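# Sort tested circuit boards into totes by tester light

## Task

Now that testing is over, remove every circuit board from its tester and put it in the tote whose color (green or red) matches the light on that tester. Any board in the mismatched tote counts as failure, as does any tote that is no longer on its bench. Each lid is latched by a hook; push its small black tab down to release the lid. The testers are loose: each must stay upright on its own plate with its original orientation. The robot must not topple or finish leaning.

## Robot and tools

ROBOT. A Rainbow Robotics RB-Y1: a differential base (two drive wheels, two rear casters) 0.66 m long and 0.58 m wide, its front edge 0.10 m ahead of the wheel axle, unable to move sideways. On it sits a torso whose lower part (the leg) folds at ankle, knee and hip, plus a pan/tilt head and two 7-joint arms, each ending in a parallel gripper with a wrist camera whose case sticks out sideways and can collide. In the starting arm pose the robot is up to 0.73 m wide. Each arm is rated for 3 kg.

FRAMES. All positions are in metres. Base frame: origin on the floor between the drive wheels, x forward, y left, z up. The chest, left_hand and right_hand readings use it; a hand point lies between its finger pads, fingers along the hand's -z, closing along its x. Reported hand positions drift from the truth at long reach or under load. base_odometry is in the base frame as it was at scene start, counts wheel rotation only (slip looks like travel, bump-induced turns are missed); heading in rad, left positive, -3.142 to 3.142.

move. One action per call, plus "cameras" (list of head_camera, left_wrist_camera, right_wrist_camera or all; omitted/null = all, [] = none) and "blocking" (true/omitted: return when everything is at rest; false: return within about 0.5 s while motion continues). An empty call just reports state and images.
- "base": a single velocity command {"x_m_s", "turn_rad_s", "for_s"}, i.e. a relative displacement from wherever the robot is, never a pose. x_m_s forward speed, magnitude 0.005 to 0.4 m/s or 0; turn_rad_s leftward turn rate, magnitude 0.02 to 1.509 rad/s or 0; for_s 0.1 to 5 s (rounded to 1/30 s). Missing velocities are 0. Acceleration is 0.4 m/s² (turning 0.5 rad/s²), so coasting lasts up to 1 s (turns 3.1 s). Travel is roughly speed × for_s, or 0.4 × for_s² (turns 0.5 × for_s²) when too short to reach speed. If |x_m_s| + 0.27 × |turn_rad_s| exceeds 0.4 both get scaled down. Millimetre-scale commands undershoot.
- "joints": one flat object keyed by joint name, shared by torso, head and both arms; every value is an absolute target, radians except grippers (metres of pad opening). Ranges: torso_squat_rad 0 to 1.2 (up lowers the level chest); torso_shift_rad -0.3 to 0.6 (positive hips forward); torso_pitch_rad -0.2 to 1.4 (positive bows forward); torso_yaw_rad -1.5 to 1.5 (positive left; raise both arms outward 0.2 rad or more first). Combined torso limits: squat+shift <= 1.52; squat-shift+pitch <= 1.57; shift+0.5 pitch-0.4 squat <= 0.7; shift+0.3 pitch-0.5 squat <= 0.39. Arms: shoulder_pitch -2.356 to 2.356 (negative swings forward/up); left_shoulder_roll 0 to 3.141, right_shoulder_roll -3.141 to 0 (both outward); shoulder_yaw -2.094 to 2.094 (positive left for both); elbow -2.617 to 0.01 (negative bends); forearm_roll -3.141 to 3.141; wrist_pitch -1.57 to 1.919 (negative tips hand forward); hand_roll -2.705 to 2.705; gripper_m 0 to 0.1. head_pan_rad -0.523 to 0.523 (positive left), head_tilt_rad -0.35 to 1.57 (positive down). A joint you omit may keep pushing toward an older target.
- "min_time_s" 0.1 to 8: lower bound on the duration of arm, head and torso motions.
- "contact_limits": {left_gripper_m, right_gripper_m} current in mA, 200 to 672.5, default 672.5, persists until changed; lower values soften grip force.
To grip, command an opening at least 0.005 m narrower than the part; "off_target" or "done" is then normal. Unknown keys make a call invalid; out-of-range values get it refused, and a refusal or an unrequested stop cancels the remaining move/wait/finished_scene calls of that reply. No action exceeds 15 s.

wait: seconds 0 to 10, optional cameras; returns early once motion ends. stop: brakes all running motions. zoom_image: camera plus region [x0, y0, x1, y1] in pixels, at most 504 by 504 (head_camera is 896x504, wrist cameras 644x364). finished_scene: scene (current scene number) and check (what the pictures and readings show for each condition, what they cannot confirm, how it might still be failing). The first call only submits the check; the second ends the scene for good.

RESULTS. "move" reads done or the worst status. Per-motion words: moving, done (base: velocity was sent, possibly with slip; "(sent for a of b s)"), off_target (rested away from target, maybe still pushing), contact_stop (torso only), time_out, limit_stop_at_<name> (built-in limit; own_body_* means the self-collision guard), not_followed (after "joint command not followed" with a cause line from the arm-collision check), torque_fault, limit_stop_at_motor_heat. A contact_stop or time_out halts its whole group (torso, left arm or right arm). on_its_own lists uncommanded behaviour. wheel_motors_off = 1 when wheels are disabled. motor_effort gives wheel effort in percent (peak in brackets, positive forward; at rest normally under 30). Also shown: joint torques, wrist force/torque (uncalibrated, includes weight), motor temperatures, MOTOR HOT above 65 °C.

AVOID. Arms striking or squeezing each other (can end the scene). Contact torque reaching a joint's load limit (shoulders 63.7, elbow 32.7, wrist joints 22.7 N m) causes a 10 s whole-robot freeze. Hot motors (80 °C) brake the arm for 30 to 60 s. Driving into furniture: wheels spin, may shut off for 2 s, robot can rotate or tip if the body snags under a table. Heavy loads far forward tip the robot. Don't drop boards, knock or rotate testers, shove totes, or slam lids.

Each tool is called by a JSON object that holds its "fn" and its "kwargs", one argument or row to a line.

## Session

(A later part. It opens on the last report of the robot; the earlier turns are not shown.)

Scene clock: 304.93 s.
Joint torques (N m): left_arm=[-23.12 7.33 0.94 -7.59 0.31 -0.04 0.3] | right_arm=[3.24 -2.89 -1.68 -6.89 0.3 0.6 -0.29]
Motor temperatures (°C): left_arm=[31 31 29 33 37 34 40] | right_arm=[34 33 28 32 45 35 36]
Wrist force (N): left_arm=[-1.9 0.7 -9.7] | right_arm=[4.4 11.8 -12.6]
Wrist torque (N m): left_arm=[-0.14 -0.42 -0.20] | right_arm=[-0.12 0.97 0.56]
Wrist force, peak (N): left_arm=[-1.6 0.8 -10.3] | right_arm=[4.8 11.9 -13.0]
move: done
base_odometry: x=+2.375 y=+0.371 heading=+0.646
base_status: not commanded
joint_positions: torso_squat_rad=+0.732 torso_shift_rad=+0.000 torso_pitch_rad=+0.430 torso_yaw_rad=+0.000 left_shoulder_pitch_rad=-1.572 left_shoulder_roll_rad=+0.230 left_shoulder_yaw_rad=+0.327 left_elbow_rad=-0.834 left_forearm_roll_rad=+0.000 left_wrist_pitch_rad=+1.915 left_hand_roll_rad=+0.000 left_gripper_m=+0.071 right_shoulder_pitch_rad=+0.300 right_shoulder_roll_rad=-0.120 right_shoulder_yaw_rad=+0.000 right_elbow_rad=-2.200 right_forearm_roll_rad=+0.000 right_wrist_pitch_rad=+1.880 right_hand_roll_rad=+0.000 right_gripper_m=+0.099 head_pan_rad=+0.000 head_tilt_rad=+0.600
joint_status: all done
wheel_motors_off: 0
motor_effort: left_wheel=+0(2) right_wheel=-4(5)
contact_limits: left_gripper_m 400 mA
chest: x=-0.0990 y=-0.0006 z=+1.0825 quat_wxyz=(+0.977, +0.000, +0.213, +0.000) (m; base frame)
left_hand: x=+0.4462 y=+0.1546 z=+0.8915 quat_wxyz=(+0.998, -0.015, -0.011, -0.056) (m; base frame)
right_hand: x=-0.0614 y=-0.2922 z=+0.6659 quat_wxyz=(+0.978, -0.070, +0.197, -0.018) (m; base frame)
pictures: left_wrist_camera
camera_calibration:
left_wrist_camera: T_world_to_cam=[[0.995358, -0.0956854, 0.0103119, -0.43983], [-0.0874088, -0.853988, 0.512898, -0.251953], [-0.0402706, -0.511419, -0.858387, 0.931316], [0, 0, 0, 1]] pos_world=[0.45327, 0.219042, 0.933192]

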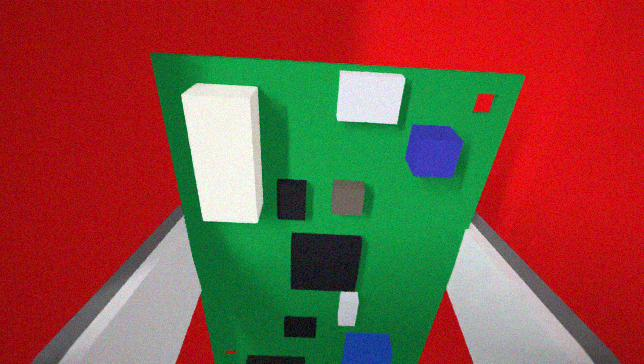

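{"fn": "move", "kwargs": {
  "joints": {"left_gripper_m":0.09},
  "cameras": ["left_wrist_camera"]
}}

{"fn": "move", "kwargs": {
  "joints": {"torso_squat_rad":0.1},
  "cameras": ["head_camera"]
}}

{"fn": "move", "kwargs": {
  "base": {"x_m_s":-0.4,"for_s":1.3},
  "cameras": ["head_camera"]
}}

{"fn": "move", "kwargs": {
  "joints": {"torso_pitch_rad":0.1,"left_shoulder_pitch_rad":0.3,"left_shoulder_roll_rad":0.12,"left_shoulder_yaw_rad":0,"left_elbow_rad":-2.2,"left_wrist_pitch_rad":1.88,"head_tilt_rad":0.3},
  "cameras": []
}}

Scene clock: 312.33 s.
Joint torques (N m): left_arm=[-22.99 7.25 0.79 -7.59 0.24 -0.03 0.27] | right_arm=[3.53 -2.62 -1.64 -6.88 0.25 0.67 -0.26]
Motor temperatures (°C): left_arm=[31 31 29 33 37 34 40] | right_arm=[34 33 28 32 45 35 36]
Wrist force (N): left_arm=[-1.4 0.9 -9.7] | right_arm=[4.4 11.7 -12.4]
Wrist torque (N m): left_arm=[-0.16 -0.38 -0.20] | right_arm=[-0.11 0.97 0.56]
Wrist force, peak (N): left_arm=[-1.7 0.7 -10.3] | right_arm=[4.7 11.7 -13.1]
move: done
base_odometry: x=+2.375 y=+0.371 heading=+0.646
base_status: not commanded
joint_positions: torso_squat_rad=+0.732 torso_shift_rad=+0.000 torso_pitch_rad=+0.430 torso_yaw_rad=+0.000 left_shoulder_pitch_rad=-1.572 left_shoulder_roll_rad=+0.230 left_shoulder_yaw_rad=+0.327 left_elbow_rad=-0.834 left_forearm_roll_rad=+0.000 left_wrist_pitch_rad=+1.915 left_hand_roll_rad=+0.000 left_gripper_m=+0.090 right_shoulder_pitch_rad=+0.300 right_shoulder_roll_rad=-0.120 right_shoulder_yaw_rad=+0.000 right_elbow_rad=-2.200 right_forearm_roll_rad=+0.000 right_wrist_pitch_rad=+1.880 right_hand_roll_rad=+0.000 right_gripper_m=+0.099 head_pan_rad=+0.000 head_tilt_rad=+0.600
joint_status: all done
wheel_motors_off: 0
motor_effort: left_wheel=+1(2) right_wheel=-2(5)
contact_limits: left_gripper_m 400 mA
chest: x=-0.0990 y=-0.0006 z=+1.0825 quat_wxyz=(+0.977, +0.000, +0.213, +0.000) (m; base frame)
left_hand: x=+0.4462 y=+0.1546 z=+0.8915 quat_wxyz=(+0.998, -0.015, -0.011, -0.056) (m; base frame)
right_hand: x=-0.0614 y=-0.2922 z=+0.6659 quat_wxyz=(+0.978, -0.070, +0.197, -0.018) (m; base frame)
pictures: left_wrist_camera
camera_calibration:
left_wrist_camera: T_world_to_cam=[[0.995358, -0.0956854, 0.010312, -0.43983], [-0.0874089, -0.853988, 0.512898, -0.251953], [-0.0402706, -0.511419, -0.858388, 0.931316], [0, 0, 0, 1]] pos_world=[0.45327, 0.219042, 0.933192]

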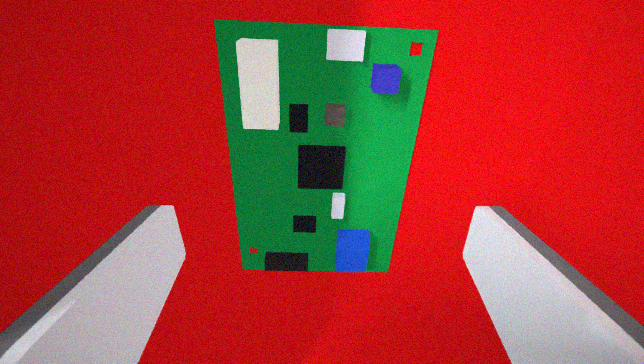

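Scene clock: 315.23 s.
Joint torques (N m): left_arm=[-23.01 7.53 0.8 -7.59 0.27 -0.02 0.27] | right_arm=[3.76 -2.5 -1.66 -7 0.3 0.66 -0.32]
Motor temperatures (°C): left_arm=[31 31 29 33 37 34 40] | right_arm=[34 33 28 32 45 35 36]
Wrist force (N): left_arm=[-1.6 0.8 -9.6] | right_arm=[4.5 11.7 -12.6]
Wrist torque (N m): left_arm=[-0.13 -0.40 -0.18] | right_arm=[-0.14 0.98 0.56]
Wrist force, peak (N): left_arm=[-1.7 0.9 -10.0] | right_arm=[4.8 11.7 -13.3]
move: done
base_odometry: x=+2.375 y=+0.371 heading=+0.646
base_status: not commanded
joint_positions: torso_squat_rad=+0.100 torso_shift_rad=+0.000 torso_pitch_rad=+0.430 torso_yaw_rad=+0.000 left_shoulder_pitch_rad=-1.572 left_shoulder_roll_rad=+0.230 left_shoulder_yaw_rad=+0.327 left_elbow_rad=-0.834 left_forearm_roll_rad=+0.000 left_wrist_pitch_rad=+1.915 left_hand_roll_rad=+0.000 left_gripper_m=+0.090 right_shoulder_pitch_rad=+0.300 right_shoulder_roll_rad=-0.120 right_shoulder_yaw_rad=+0.000 right_elbow_rad=-2.200 right_forearm_roll_rad=+0.000 right_wrist_pitch_rad=+1.880 right_hand_roll_rad=+0.000 right_gripper_m=+0.099 head_pan_rad=+0.000 head_tilt_rad=+0.600
joint_status: all done
wheel_motors_off: 0
motor_effort: left_wheel=+1(3) right_wheel=-2(5)
contact_limits: left_gripper_m 400 mA
chest: x=-0.0990 y=-0.0007 z=+1.2583 quat_wxyz=(+0.977, +0.000, +0.213, +0.000) (m; base frame)
left_hand: x=+0.4462 y=+0.1545 z=+1.0673 quat_wxyz=(+0.998, -0.015, -0.011, -0.056) (m; base frame)
right_hand: x=-0.0614 y=-0.2923 z=+0.8417 quat_wxyz=(+0.978, -0.070, +0.197, -0.018) (m; base frame)
pictures: head_camera
camera_calibration:
head_camera: T_world_to_cam=[[0.034053, -0.998753, 0.0365211, -0.0549279], [-0.835532, -0.0485008, -0.547296, 0.84568], [0.548385, -0.0118775, -0.836142, 1.13303], [0, 0, 0, 1]] pos_world=[0.0871253, -0.000385661, 1.41222]

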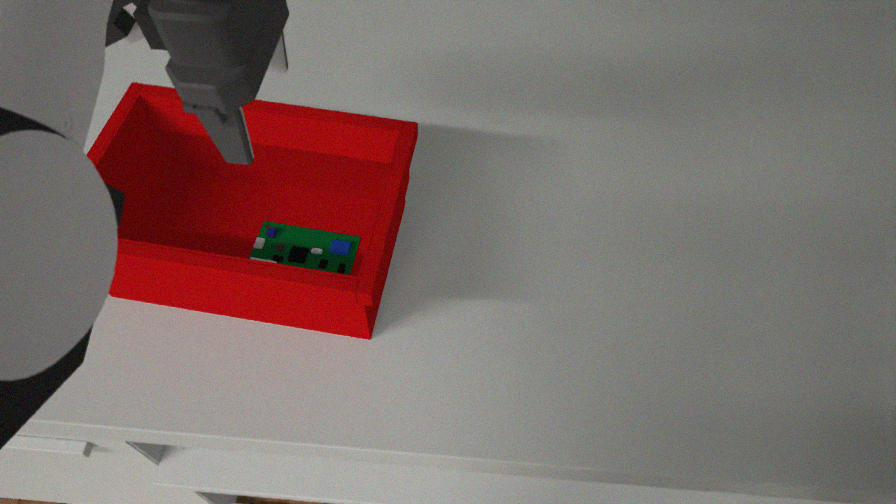

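Scene clock: 318.13 s.
Joint torques (N m): left_arm=[-22.67 7.46 0.78 -7.5 0.22 0.02 0.32] | right_arm=[3.65 -2.61 -1.51 -6.94 0.29 0.68 -0.26]
Motor temperatures (°C): left_arm=[31 31 29 33 37 34 40] | right_arm=[34 33 28 32 45 35 36]
Wrist force (N): left_arm=[-1.8 0.8 -9.5] | right_arm=[4.9 11.8 -12.9]
Wrist torque (N m): left_arm=[-0.13 -0.43 -0.17] | right_arm=[-0.13 1.03 0.56]
Wrist force, peak (N): left_arm=[-1.9 0.5 -9.9] | right_arm=[4.3 12.1 -13.1]
move: done
base_odometry: x=+1.960 y=+0.057 heading=+0.647
base_status: done (sent for 1.3 of 1.3 s)
joint_positions: torso_squat_rad=+0.100 torso_shift_rad=+0.000 torso_pitch_rad=+0.430 torso_yaw_rad=+0.000 left_shoulder_pitch_rad=-1.572 left_shoulder_roll_rad=+0.230 left_shoulder_yaw_rad=+0.327 left_elbow_rad=-0.834 left_forearm_roll_rad=+0.000 left_wrist_pitch_rad=+1.915 left_hand_roll_rad=+0.000 left_gripper_m=+0.090 right_shoulder_pitch_rad=+0.300 right_shoulder_roll_rad=-0.120 right_shoulder_yaw_rad=+0.000 right_elbow_rad=-2.200 right_forearm_roll_rad=+0.000 right_wrist_pitch_rad=+1.880 right_hand_roll_rad=+0.000 right_gripper_m=+0.099 head_pan_rad=+0.000 head_tilt_rad=+0.600
joint_status: not commanded
wheel_motors_off: 0
motor_effort: left_wheel=+6(29) right_wheel=-2(25)
contact_limits: left_gripper_m 400 mA
chest: x=-0.0991 y=-0.0007 z=+1.2583 quat_wxyz=(+0.977, +0.000, +0.213, +0.000) (m; base frame)
left_hand: x=+0.4461 y=+0.1545 z=+1.0674 quat_wxyz=(+0.998, -0.015, -0.011, -0.056) (m; base frame)
right_hand: x=-0.0614 y=-0.2923 z=+0.8417 quat_wxyz=(+0.978, -0.070, +0.197, -0.018) (m; base frame)
pictures: head_camera
camera_calibration:
head_camera: T_world_to_cam=[[0.0340489, -0.998752, 0.0365256, -0.0549324], [-0.835459, -0.0485014, -0.547409, 0.845791], [0.548497, -0.011877, -0.836068, 1.13299], [0, 0, 0, 1]] pos_world=[0.0870503, -0.000385267, 1.41226]

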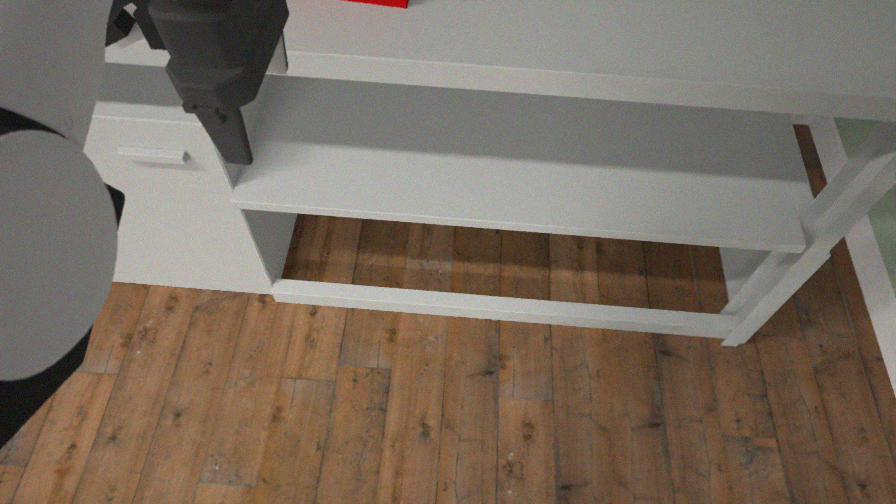

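Scene clock: 320.70 s.
Joint torques (N m): left_arm=[-3.3 1.76 0.84 -8.07 -0.03 -0.18 0.27] | right_arm=[-3.1 -2.58 -1.31 -7.65 0.26 -0.06 -0.28]
Motor temperatures (°C): left_arm=[31 31 29 33 37 34 40] | right_arm=[34 33 28 32 45 35 36]
Wrist force (N): left_arm=[-1.3 -0.4 -9.5] | right_arm=[2.7 12.1 -13.3]
Wrist torque (N m): left_arm=[-0.04 -0.37 -0.20] | right_arm=[-0.17 0.90 0.55]
Wrist force, peak (N): left_arm=[-1.8 0.5 -10.3] | right_arm=[4.4 12.1 -13.0]
move: done
base_odometry: x=+1.960 y=+0.057 heading=+0.647
base_status: not commanded
joint_positions: torso_squat_rad=+0.100 torso_shift_rad=+0.000 torso_pitch_rad=+0.100 torso_yaw_rad=+0.000 left_shoulder_pitch_rad=+0.300 left_shoulder_roll_rad=+0.120 left_shoulder_yaw_rad=+0.000 left_elbow_rad=-2.200 left_forearm_roll_rad=+0.000 left_wrist_pitch_rad=+1.880 left_hand_roll_rad=+0.000 left_gripper_m=+0.090 right_shoulder_pitch_rad=+0.300 right_shoulder_roll_rad=-0.120 right_shoulder_yaw_rad=+0.000 right_elbow_rad=-2.200 right_forearm_roll_rad=+0.000 right_wrist_pitch_rad=+1.880 right_hand_roll_rad=+0.000 right_gripper_m=+0.099 head_pan_rad=+0.000 head_tilt_rad=+0.300
joint_status: all done
wheel_motors_off: 0
motor_effort: left_wheel=+5(7) right_wheel=-5(6)
contact_limits: left_gripper_m 400 mA
chest: x=-0.1972 y=-0.0008 z=+1.2849 quat_wxyz=(+0.999, +0.000, +0.050, +0.000) (m; base frame)
left_hand: x=-0.0267 y=+0.2917 z=+0.9035 quat_wxyz=(+0.997, +0.067, +0.034, +0.029) (m; base frame)
right_hand: x=-0.0266 y=-0.2923 z=+0.9029 quat_wxyz=(+0.997, -0.066, +0.034, -0.029) (m; base frame)
pictures: none
No camera images: "cameras" was empty.

{"fn": "move", "kwargs": {
  "base": {"turn_rad_s":0.8,"for_s":2.964},
  "cameras": ["head_camera"]
}}

Scene clock: 333.00 s.
Joint torques (N m): left_arm=[-3.37 1.37 0.9 -8.1 -0.11 -0.25 0.29] | right_arm=[-2.72 -2.78 -1.74 -7.77 0.25 0.05 -0.23]
Motor temperatures (°C): left_arm=[30 31 29 33 37 34 40] | right_arm=[34 33 28 32 45 35 36]
Wrist force (N): left_arm=[-1.4 -0.5 -9.5] | right_arm=[2.7 12.0 -13.2]
Wrist torque (N m): left_arm=[-0.05 -0.38 -0.20] | right_arm=[-0.14 0.90 0.53]
Wrist force, peak (N): left_arm=[-1.4 -0.4 -9.7] | right_arm=[3.1 12.0 -13.5]
move: done
base_odometry: x=+1.960 y=+0.057 heading=+3.020
base_status: done (sent for 2.97 of 2.97 s)
joint_positions: torso_squat_rad=+0.100 torso_shift_rad=+0.000 torso_pitch_rad=+0.100 torso_yaw_rad=+0.000 left_shoulder_pitch_rad=+0.300 left_shoulder_roll_rad=+0.120 left_shoulder_yaw_rad=+0.000 left_elbow_rad=-2.200 left_forearm_roll_rad=+0.000 left_wrist_pitch_rad=+1.880 left_hand_roll_rad=+0.000 left_gripper_m=+0.090 right_shoulder_pitch_rad=+0.300 right_shoulder_roll_rad=-0.120 right_shoulder_yaw_rad=+0.000 right_elbow_rad=-2.200 right_forearm_roll_rad=+0.000 right_wrist_pitch_rad=+1.880 right_hand_roll_rad=+0.000 right_gripper_m=+0.099 head_pan_rad=+0.000 head_tilt_rad=+0.300
joint_status: not commanded
wheel_motors_off: 0
motor_effort: left_wheel=+0(29) right_wheel=+3(32)
contact_limits: left_gripper_m 400 mA
chest: x=-0.1972 y=-0.0008 z=+1.2849 quat_wxyz=(+0.999, +0.000, +0.050, +0.000) (m; base frame)
left_hand: x=-0.0267 y=+0.2917 z=+0.9035 quat_wxyz=(+0.997, +0.067, +0.034, +0.029) (m; base frame)
right_hand: x=-0.0266 y=-0.2923 z=+0.9029 quat_wxyz=(+0.997, -0.066, +0.034, -0.029) (m; base frame)
pictures: head_camera
camera_calibration:
head_camera: T_world_to_cam=[[0.00556416, -0.998762, 0.0494225, -0.0749457], [-0.352651, -0.0482078, -0.934512, 1.38882], [0.935739, -0.0122291, -0.352482, 0.606603], [0, 0, 0, 1]] pos_world=[-0.0774351, -0.000482676, 1.51539]

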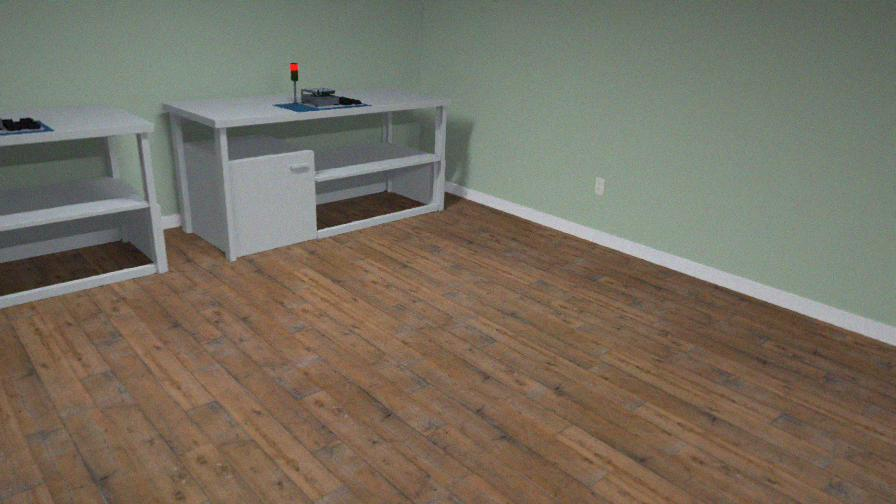

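{"fn": "move", "kwargs": {
  "base": {"x_m_s":0.4,"for_s":5},
  "cameras": []
}}

{"fn": "move", "kwargs": {
  "base": {"x_m_s":0.4,"for_s":4},
  "joints": {"torso_squat_rad":0.35,"head_tilt_rad":0.5},
  "cameras": []
}}

{"fn": "move", "kwargs": {
  "base": {"turn_rad_s":0.6,"for_s":1.25},
  "cameras": ["head_camera"]
}}

Scene clock: 346.50 s.
Joint torques (N m): left_arm=[-2.61 1.53 0.82 -8.16 -0.05 -0.17 0.32] | right_arm=[-2.55 -2.66 -1.39 -7.7 0.28 -0.05 -0.24]
Motor temperatures (°C): left_arm=[30 31 29 33 37 34 40] | right_arm=[34 33 28 33 45 35 36]
Wrist force (N): left_arm=[-1.4 -0.6 -9.4] | right_arm=[2.6 11.8 -13.0]
Wrist torque (N m): left_arm=[-0.03 -0.39 -0.20] | right_arm=[-0.14 0.87 0.54]
Wrist force, peak (N): left_arm=[-2.1 -0.8 -9.8] | right_arm=[2.9 12.2 -13.5]
move: done
base_odometry: x=-0.025 y=+0.300 heading=+3.020
base_status: done (sent for 5 of 5 s)
joint_positions: torso_squat_rad=+0.100 torso_shift_rad=+0.000 torso_pitch_rad=+0.100 torso_yaw_rad=+0.000 left_shoulder_pitch_rad=+0.300 left_shoulder_roll_rad=+0.120 left_shoulder_yaw_rad=+0.000 left_elbow_rad=-2.200 left_forearm_roll_rad=+0.000 left_wrist_pitch_rad=+1.880 left_hand_roll_rad=+0.000 left_gripper_m=+0.090 right_shoulder_pitch_rad=+0.300 right_shoulder_roll_rad=-0.120 right_shoulder_yaw_rad=+0.000 right_elbow_rad=-2.200 right_forearm_roll_rad=+0.000 right_wrist_pitch_rad=+1.880 right_hand_roll_rad=+0.000 right_gripper_m=+0.099 head_pan_rad=+0.000 head_tilt_rad=+0.300
joint_status: not commanded
wheel_motors_off: 0
motor_effort: left_wheel=+3(29) right_wheel=-4(33)
contact_limits: left_gripper_m 400 mA
chest: x=-0.1971 y=-0.0008 z=+1.2849 quat_wxyz=(+0.999, +0.000, +0.050, +0.000) (m; base frame)
left_hand: x=-0.0266 y=+0.2916 z=+0.9035 quat_wxyz=(+0.997, +0.067, +0.034, +0.029) (m; base frame)
right_hand: x=-0.0266 y=-0.2923 z=+0.9029 quat_wxyz=(+0.997, -0.066, +0.034, -0.029) (m; base frame)
pictures: none
No camera images: "cameras" was empty.

Scene clock: 352.03 s.
Joint torques (N m): left_arm=[-2.76 1.62 0.95 -8.06 -0.07 -0.15 0.27] | right_arm=[-2.51 -2.82 -1.45 -7.65 0.25 -0.01 -0.28]
Motor temperatures (°C): left_arm=[30 31 29 33 37 34 40] | right_arm=[34 33 28 33 45 35 36]
Wrist force (N): left_arm=[-1.3 -0.7 -9.4] | right_arm=[2.4 11.4 -13.3]
Wrist torque (N m): left_arm=[-0.01 -0.37 -0.19] | right_arm=[-0.08 0.87 0.52]
Wrist force, peak (N): left_arm=[-1.9 -0.5 -9.6] | right_arm=[2.9 11.8 -13.4]
move: done
base_odometry: x=-1.614 y=+0.494 heading=+3.020
base_status: done (sent for 4 of 4 s)
joint_positions: torso_squat_rad=+0.350 torso_shift_rad=+0.000 torso_pitch_rad=+0.100 torso_yaw_rad=+0.000 left_shoulder_pitch_rad=+0.300 left_shoulder_roll_rad=+0.120 left_shoulder_yaw_rad=+0.000 left_elbow_rad=-2.200 left_forearm_roll_rad=+0.000 left_wrist_pitch_rad=+1.880 left_hand_roll_rad=+0.000 left_gripper_m=+0.090 right_shoulder_pitch_rad=+0.300 right_shoulder_roll_rad=-0.120 right_shoulder_yaw_rad=+0.000 right_elbow_rad=-2.200 right_forearm_roll_rad=+0.000 right_wrist_pitch_rad=+1.880 right_hand_roll_rad=+0.000 right_gripper_m=+0.099 head_pan_rad=+0.000 head_tilt_rad=+0.500
joint_status: all done
wheel_motors_off: 0
motor_effort: left_wheel=+3(28) right_wheel=-5(21)
contact_limits: left_gripper_m 400 mA
chest: x=-0.1971 y=-0.0008 z=+1.2459 quat_wxyz=(+0.999, +0.000, +0.050, +0.000) (m; base frame)
left_hand: x=-0.0266 y=+0.2917 z=+0.8645 quat_wxyz=(+0.997, +0.067, +0.034, +0.029) (m; base frame)
right_hand: x=-0.0266 y=-0.2923 z=+0.8640 quat_wxyz=(+0.997, -0.066, +0.034, -0.029) (m; base frame)
pictures: none
No camera images: "cameras" was empty.

Scene clock: 354.80 s.
Joint torques (N m): left_arm=[-2.91 1.29 0.67 -8.09 -0.04 -0.13 0.28] | right_arm=[-2.87 -2.72 -1.63 -7.67 0.25 -0.07 -0.2]
Motor temperatures (°C): left_arm=[30 31 29 33 37 34 40] | right_arm=[34 33 28 33 45 35 36]
Wrist force (N): left_arm=[-1.5 -0.2 -9.0] | right_arm=[2.5 11.5 -13.0]
Wrist torque (N m): left_arm=[-0.07 -0.39 -0.21] | right_arm=[-0.09 0.88 0.53]
Wrist force, peak (N): left_arm=[-1.5 -0.5 -9.8] | right_arm=[2.6 11.6 -13.6]
move: done
base_odometry: x=-1.613 y=+0.494 heading=-2.503
base_status: done (sent for 1.27 of 1.27 s)
joint_positions: torso_squat_rad=+0.350 torso_shift_rad=+0.000 torso_pitch_rad=+0.100 torso_yaw_rad=+0.000 left_shoulder_pitch_rad=+0.300 left_shoulder_roll_rad=+0.120 left_shoulder_yaw_rad=+0.000 left_elbow_rad=-2.200 left_forearm_roll_rad=+0.000 left_wrist_pitch_rad=+1.880 left_hand_roll_rad=+0.000 left_gripper_m=+0.090 right_shoulder_pitch_rad=+0.300 right_shoulder_roll_rad=-0.120 right_shoulder_yaw_rad=+0.000 right_elbow_rad=-2.200 right_forearm_roll_rad=+0.000 right_wrist_pitch_rad=+1.880 right_hand_roll_rad=+0.000 right_gripper_m=+0.099 head_pan_rad=+0.000 head_tilt_rad=+0.500
joint_status: not commanded
wheel_motors_off: 0
motor_effort: left_wheel=-1(27) right_wheel=+4(31)
contact_limits: left_gripper_m 400 mA
chest: x=-0.1971 y=-0.0008 z=+1.2459 quat_wxyz=(+0.999, +0.000, +0.050, +0.000) (m; base frame)
left_hand: x=-0.0266 y=+0.2917 z=+0.8645 quat_wxyz=(+0.997, +0.067, +0.034, +0.029) (m; base frame)
right_hand: x=-0.0266 y=-0.2923 z=+0.8640 quat_wxyz=(+0.997, -0.066, +0.034, -0.029) (m; base frame)
pictures: head_camera
camera_calibration:
head_camera: T_world_to_cam=[[0.0154587, -0.998761, 0.0473009, -0.0684042], [-0.531364, -0.0482795, -0.845767, 1.19668], [0.847003, -0.0120596, -0.531452, 0.837214], [0, 0, 0, 1]] pos_world=[-0.0721926, -0.000447877, 1.46029]

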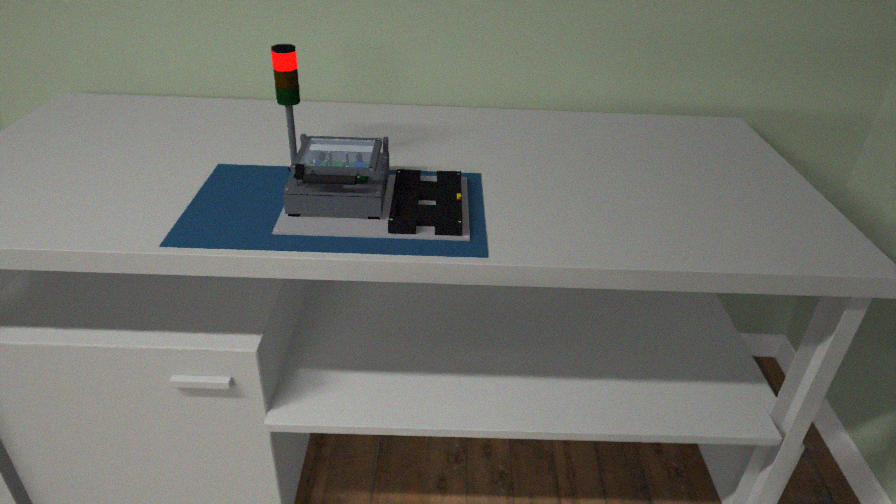

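{"fn": "move", "kwargs": {
  "base": {"turn_rad_s":0.3,"for_s":0.44},
  "cameras": []
}}

{"fn": "move", "kwargs": {
  "base": {"x_m_s":0.3,"for_s":1.8},
  "cameras": []
}}

{"fn": "move", "kwargs": {
  "base": {"turn_rad_s":-0.3,"for_s":0.44},
  "cameras": ["head_camera"]
}}

{"fn": "zoom_image", "kwargs": {
  "camera": "head_camera",
  "region": [220, 160, 440, 440]
}}

Scene clock: 365.47 s.
Joint torques (N m): left_arm=[-2.66 1.51 0.86 -8.22 -0.06 -0.15 0.38] | right_arm=[-2.65 -2.62 -1.58 -7.68 0.25 -0.07 -0.16]
Motor temperatures (°C): left_arm=[30 31 29 33 37 34 40] | right_arm=[34 33 28 33 45 35 36]
Wrist force (N): left_arm=[-1.1 -0.5 -9.5] | right_arm=[2.6 11.5 -13.3]
Wrist torque (N m): left_arm=[-0.03 -0.35 -0.22] | right_arm=[-0.08 0.89 0.53]
Wrist force, peak (N): left_arm=[-1.1 -0.5 -9.7] | right_arm=[2.8 11.6 -13.5]
move: done
base_odometry: x=-1.613 y=+0.494 heading=-2.410
base_status: done (sent for 0.43 of 0.43 s)
joint_positions: torso_squat_rad=+0.350 torso_shift_rad=+0.000 torso_pitch_rad=+0.100 torso_yaw_rad=+0.000 left_shoulder_pitch_rad=+0.300 left_shoulder_roll_rad=+0.120 left_shoulder_yaw_rad=+0.000 left_elbow_rad=-2.200 left_forearm_roll_rad=+0.000 left_wrist_pitch_rad=+1.880 left_hand_roll_rad=+0.000 left_gripper_m=+0.090 right_shoulder_pitch_rad=+0.300 right_shoulder_roll_rad=-0.120 right_shoulder_yaw_rad=+0.000 right_elbow_rad=-2.200 right_forearm_roll_rad=+0.000 right_wrist_pitch_rad=+1.880 right_hand_roll_rad=+0.000 right_gripper_m=+0.099 head_pan_rad=+0.000 head_tilt_rad=+0.500
joint_status: not commanded
wheel_motors_off: 0
motor_effort: left_wheel=+1(15) right_wheel=+3(24)
contact_limits: left_gripper_m 400 mA
chest: x=-0.1971 y=-0.0008 z=+1.2459 quat_wxyz=(+0.999, +0.000, +0.050, +0.000) (m; base frame)
left_hand: x=-0.0266 y=+0.2917 z=+0.8645 quat_wxyz=(+0.997, +0.067, +0.034, +0.029) (m; base frame)
right_hand: x=-0.0266 y=-0.2923 z=+0.8640 quat_wxyz=(+0.997, -0.066, +0.034, -0.029) (m; base frame)
pictures: none
No camera images: "cameras" was empty.

Scene clock: 368.57 s.
Joint torques (N m): left_arm=[-2.66 1.59 0.84 -8.11 -0.06 -0.12 0.26] | right_arm=[-2.66 -2.64 -1.67 -7.71 0.35 -0.01 -0.2]
Motor temperatures (°C): left_arm=[30 31 29 33 37 34 40] | right_arm=[34 33 28 33 45 35 36]
Wrist force (N): left_arm=[-1.5 -0.3 -9.3] | right_arm=[2.7 11.6 -13.3]
Wrist torque (N m): left_arm=[-0.06 -0.40 -0.20] | right_arm=[-0.11 0.91 0.52]
Wrist force, peak (N): left_arm=[-1.5 -0.4 -9.8] | right_arm=[2.8 11.8 -13.5]
move: done
base_odometry: x=-2.015 y=+0.133 heading=-2.409
base_status: done (sent for 1.8 of 1.8 s)
joint_positions: torso_squat_rad=+0.350 torso_shift_rad=+0.000 torso_pitch_rad=+0.100 torso_yaw_rad=+0.000 left_shoulder_pitch_rad=+0.300 left_shoulder_roll_rad=+0.120 left_shoulder_yaw_rad=+0.000 left_elbow_rad=-2.200 left_forearm_roll_rad=+0.000 left_wrist_pitch_rad=+1.880 left_hand_roll_rad=+0.000 left_gripper_m=+0.090 right_shoulder_pitch_rad=+0.300 right_shoulder_roll_rad=-0.120 right_shoulder_yaw_rad=+0.000 right_elbow_rad=-2.200 right_forearm_roll_rad=+0.000 right_wrist_pitch_rad=+1.880 right_hand_roll_rad=+0.000 right_gripper_m=+0.099 head_pan_rad=+0.000 head_tilt_rad=+0.500
joint_status: not commanded
wheel_motors_off: 0
motor_effort: left_wheel=+1(29) right_wheel=-4(31)
contact_limits: left_gripper_m 400 mA
chest: x=-0.1971 y=-0.0008 z=+1.2459 quat_wxyz=(+0.999, +0.000, +0.050, +0.000) (m; base frame)
left_hand: x=-0.0266 y=+0.2917 z=+0.8645 quat_wxyz=(+0.997, +0.067, +0.034, +0.029) (m; base frame)
right_hand: x=-0.0265 y=-0.2923 z=+0.8640 quat_wxyz=(+0.997, -0.066, +0.034, -0.029) (m; base frame)
pictures: none
No camera images: "cameras" was empty.

Scene clock: 369.73 s.
Joint torques (N m): left_arm=[-2.58 1.47 0.91 -8.11 -0.09 -0.03 0.25] | right_arm=[-2.59 -2.53 -1.52 -7.52 0.29 -0.11 -0.24]
Motor temperatures (°C): left_arm=[30 31 29 33 37 34 40] | right_arm=[34 33 28 33 45 35 36]
Wrist force (N): left_arm=[-1.6 -0.7 -9.1] | right_arm=[2.6 11.2 -13.4]
Wrist torque (N m): left_arm=[-0.01 -0.41 -0.19] | right_arm=[-0.05 0.89 0.51]
Wrist force, peak (N): left_arm=[-1.2 -0.5 -9.7] | right_arm=[2.8 11.6 -13.6]
move: done
base_odometry: x=-2.015 y=+0.133 heading=-2.503
base_status: done (sent for 0.43 of 0.43 s)
joint_positions: torso_squat_rad=+0.350 torso_shift_rad=+0.000 torso_pitch_rad=+0.100 torso_yaw_rad=+0.000 left_shoulder_pitch_rad=+0.300 left_shoulder_roll_rad=+0.120 left_shoulder_yaw_rad=+0.000 left_elbow_rad=-2.200 left_forearm_roll_rad=+0.000 left_wrist_pitch_rad=+1.880 left_hand_roll_rad=+0.000 left_gripper_m=+0.090 right_shoulder_pitch_rad=+0.300 right_shoulder_roll_rad=-0.120 right_shoulder_yaw_rad=+0.000 right_elbow_rad=-2.200 right_forearm_roll_rad=+0.000 right_wrist_pitch_rad=+1.880 right_hand_roll_rad=+0.000 right_gripper_m=+0.099 head_pan_rad=+0.000 head_tilt_rad=+0.500
joint_status: not commanded
wheel_motors_off: 0
motor_effort: left_wheel=+0(24) right_wheel=-7(26)
contact_limits: left_gripper_m 400 mA
chest: x=-0.1971 y=-0.0007 z=+1.2459 quat_wxyz=(+0.999, +0.000, +0.050, +0.000) (m; base frame)
left_hand: x=-0.0266 y=+0.2917 z=+0.8645 quat_wxyz=(+0.997, +0.067, +0.034, +0.029) (m; base frame)
right_hand: x=-0.0265 y=-0.2923 z=+0.8640 quat_wxyz=(+0.997, -0.066, +0.034, -0.029) (m; base frame)
pictures: head_camera
camera_calibration:
head_camera: T_world_to_cam=[[0.0154568, -0.998758, 0.0473686, -0.0684318], [-0.531373, -0.0483357, -0.845758, 1.19667], [0.846997, -0.0120977, -0.53146, 0.837218], [0, 0, 0, 1]] pos_world=[-0.0721839, -0.000376377, 1.46028]

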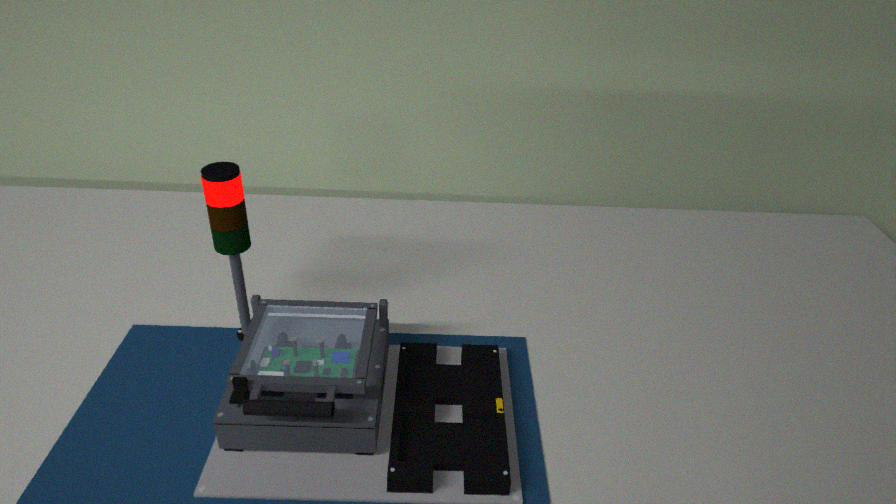

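Scaled by 1.800 from the camera's 896x504 image, which has a finer 1280x720 frame.

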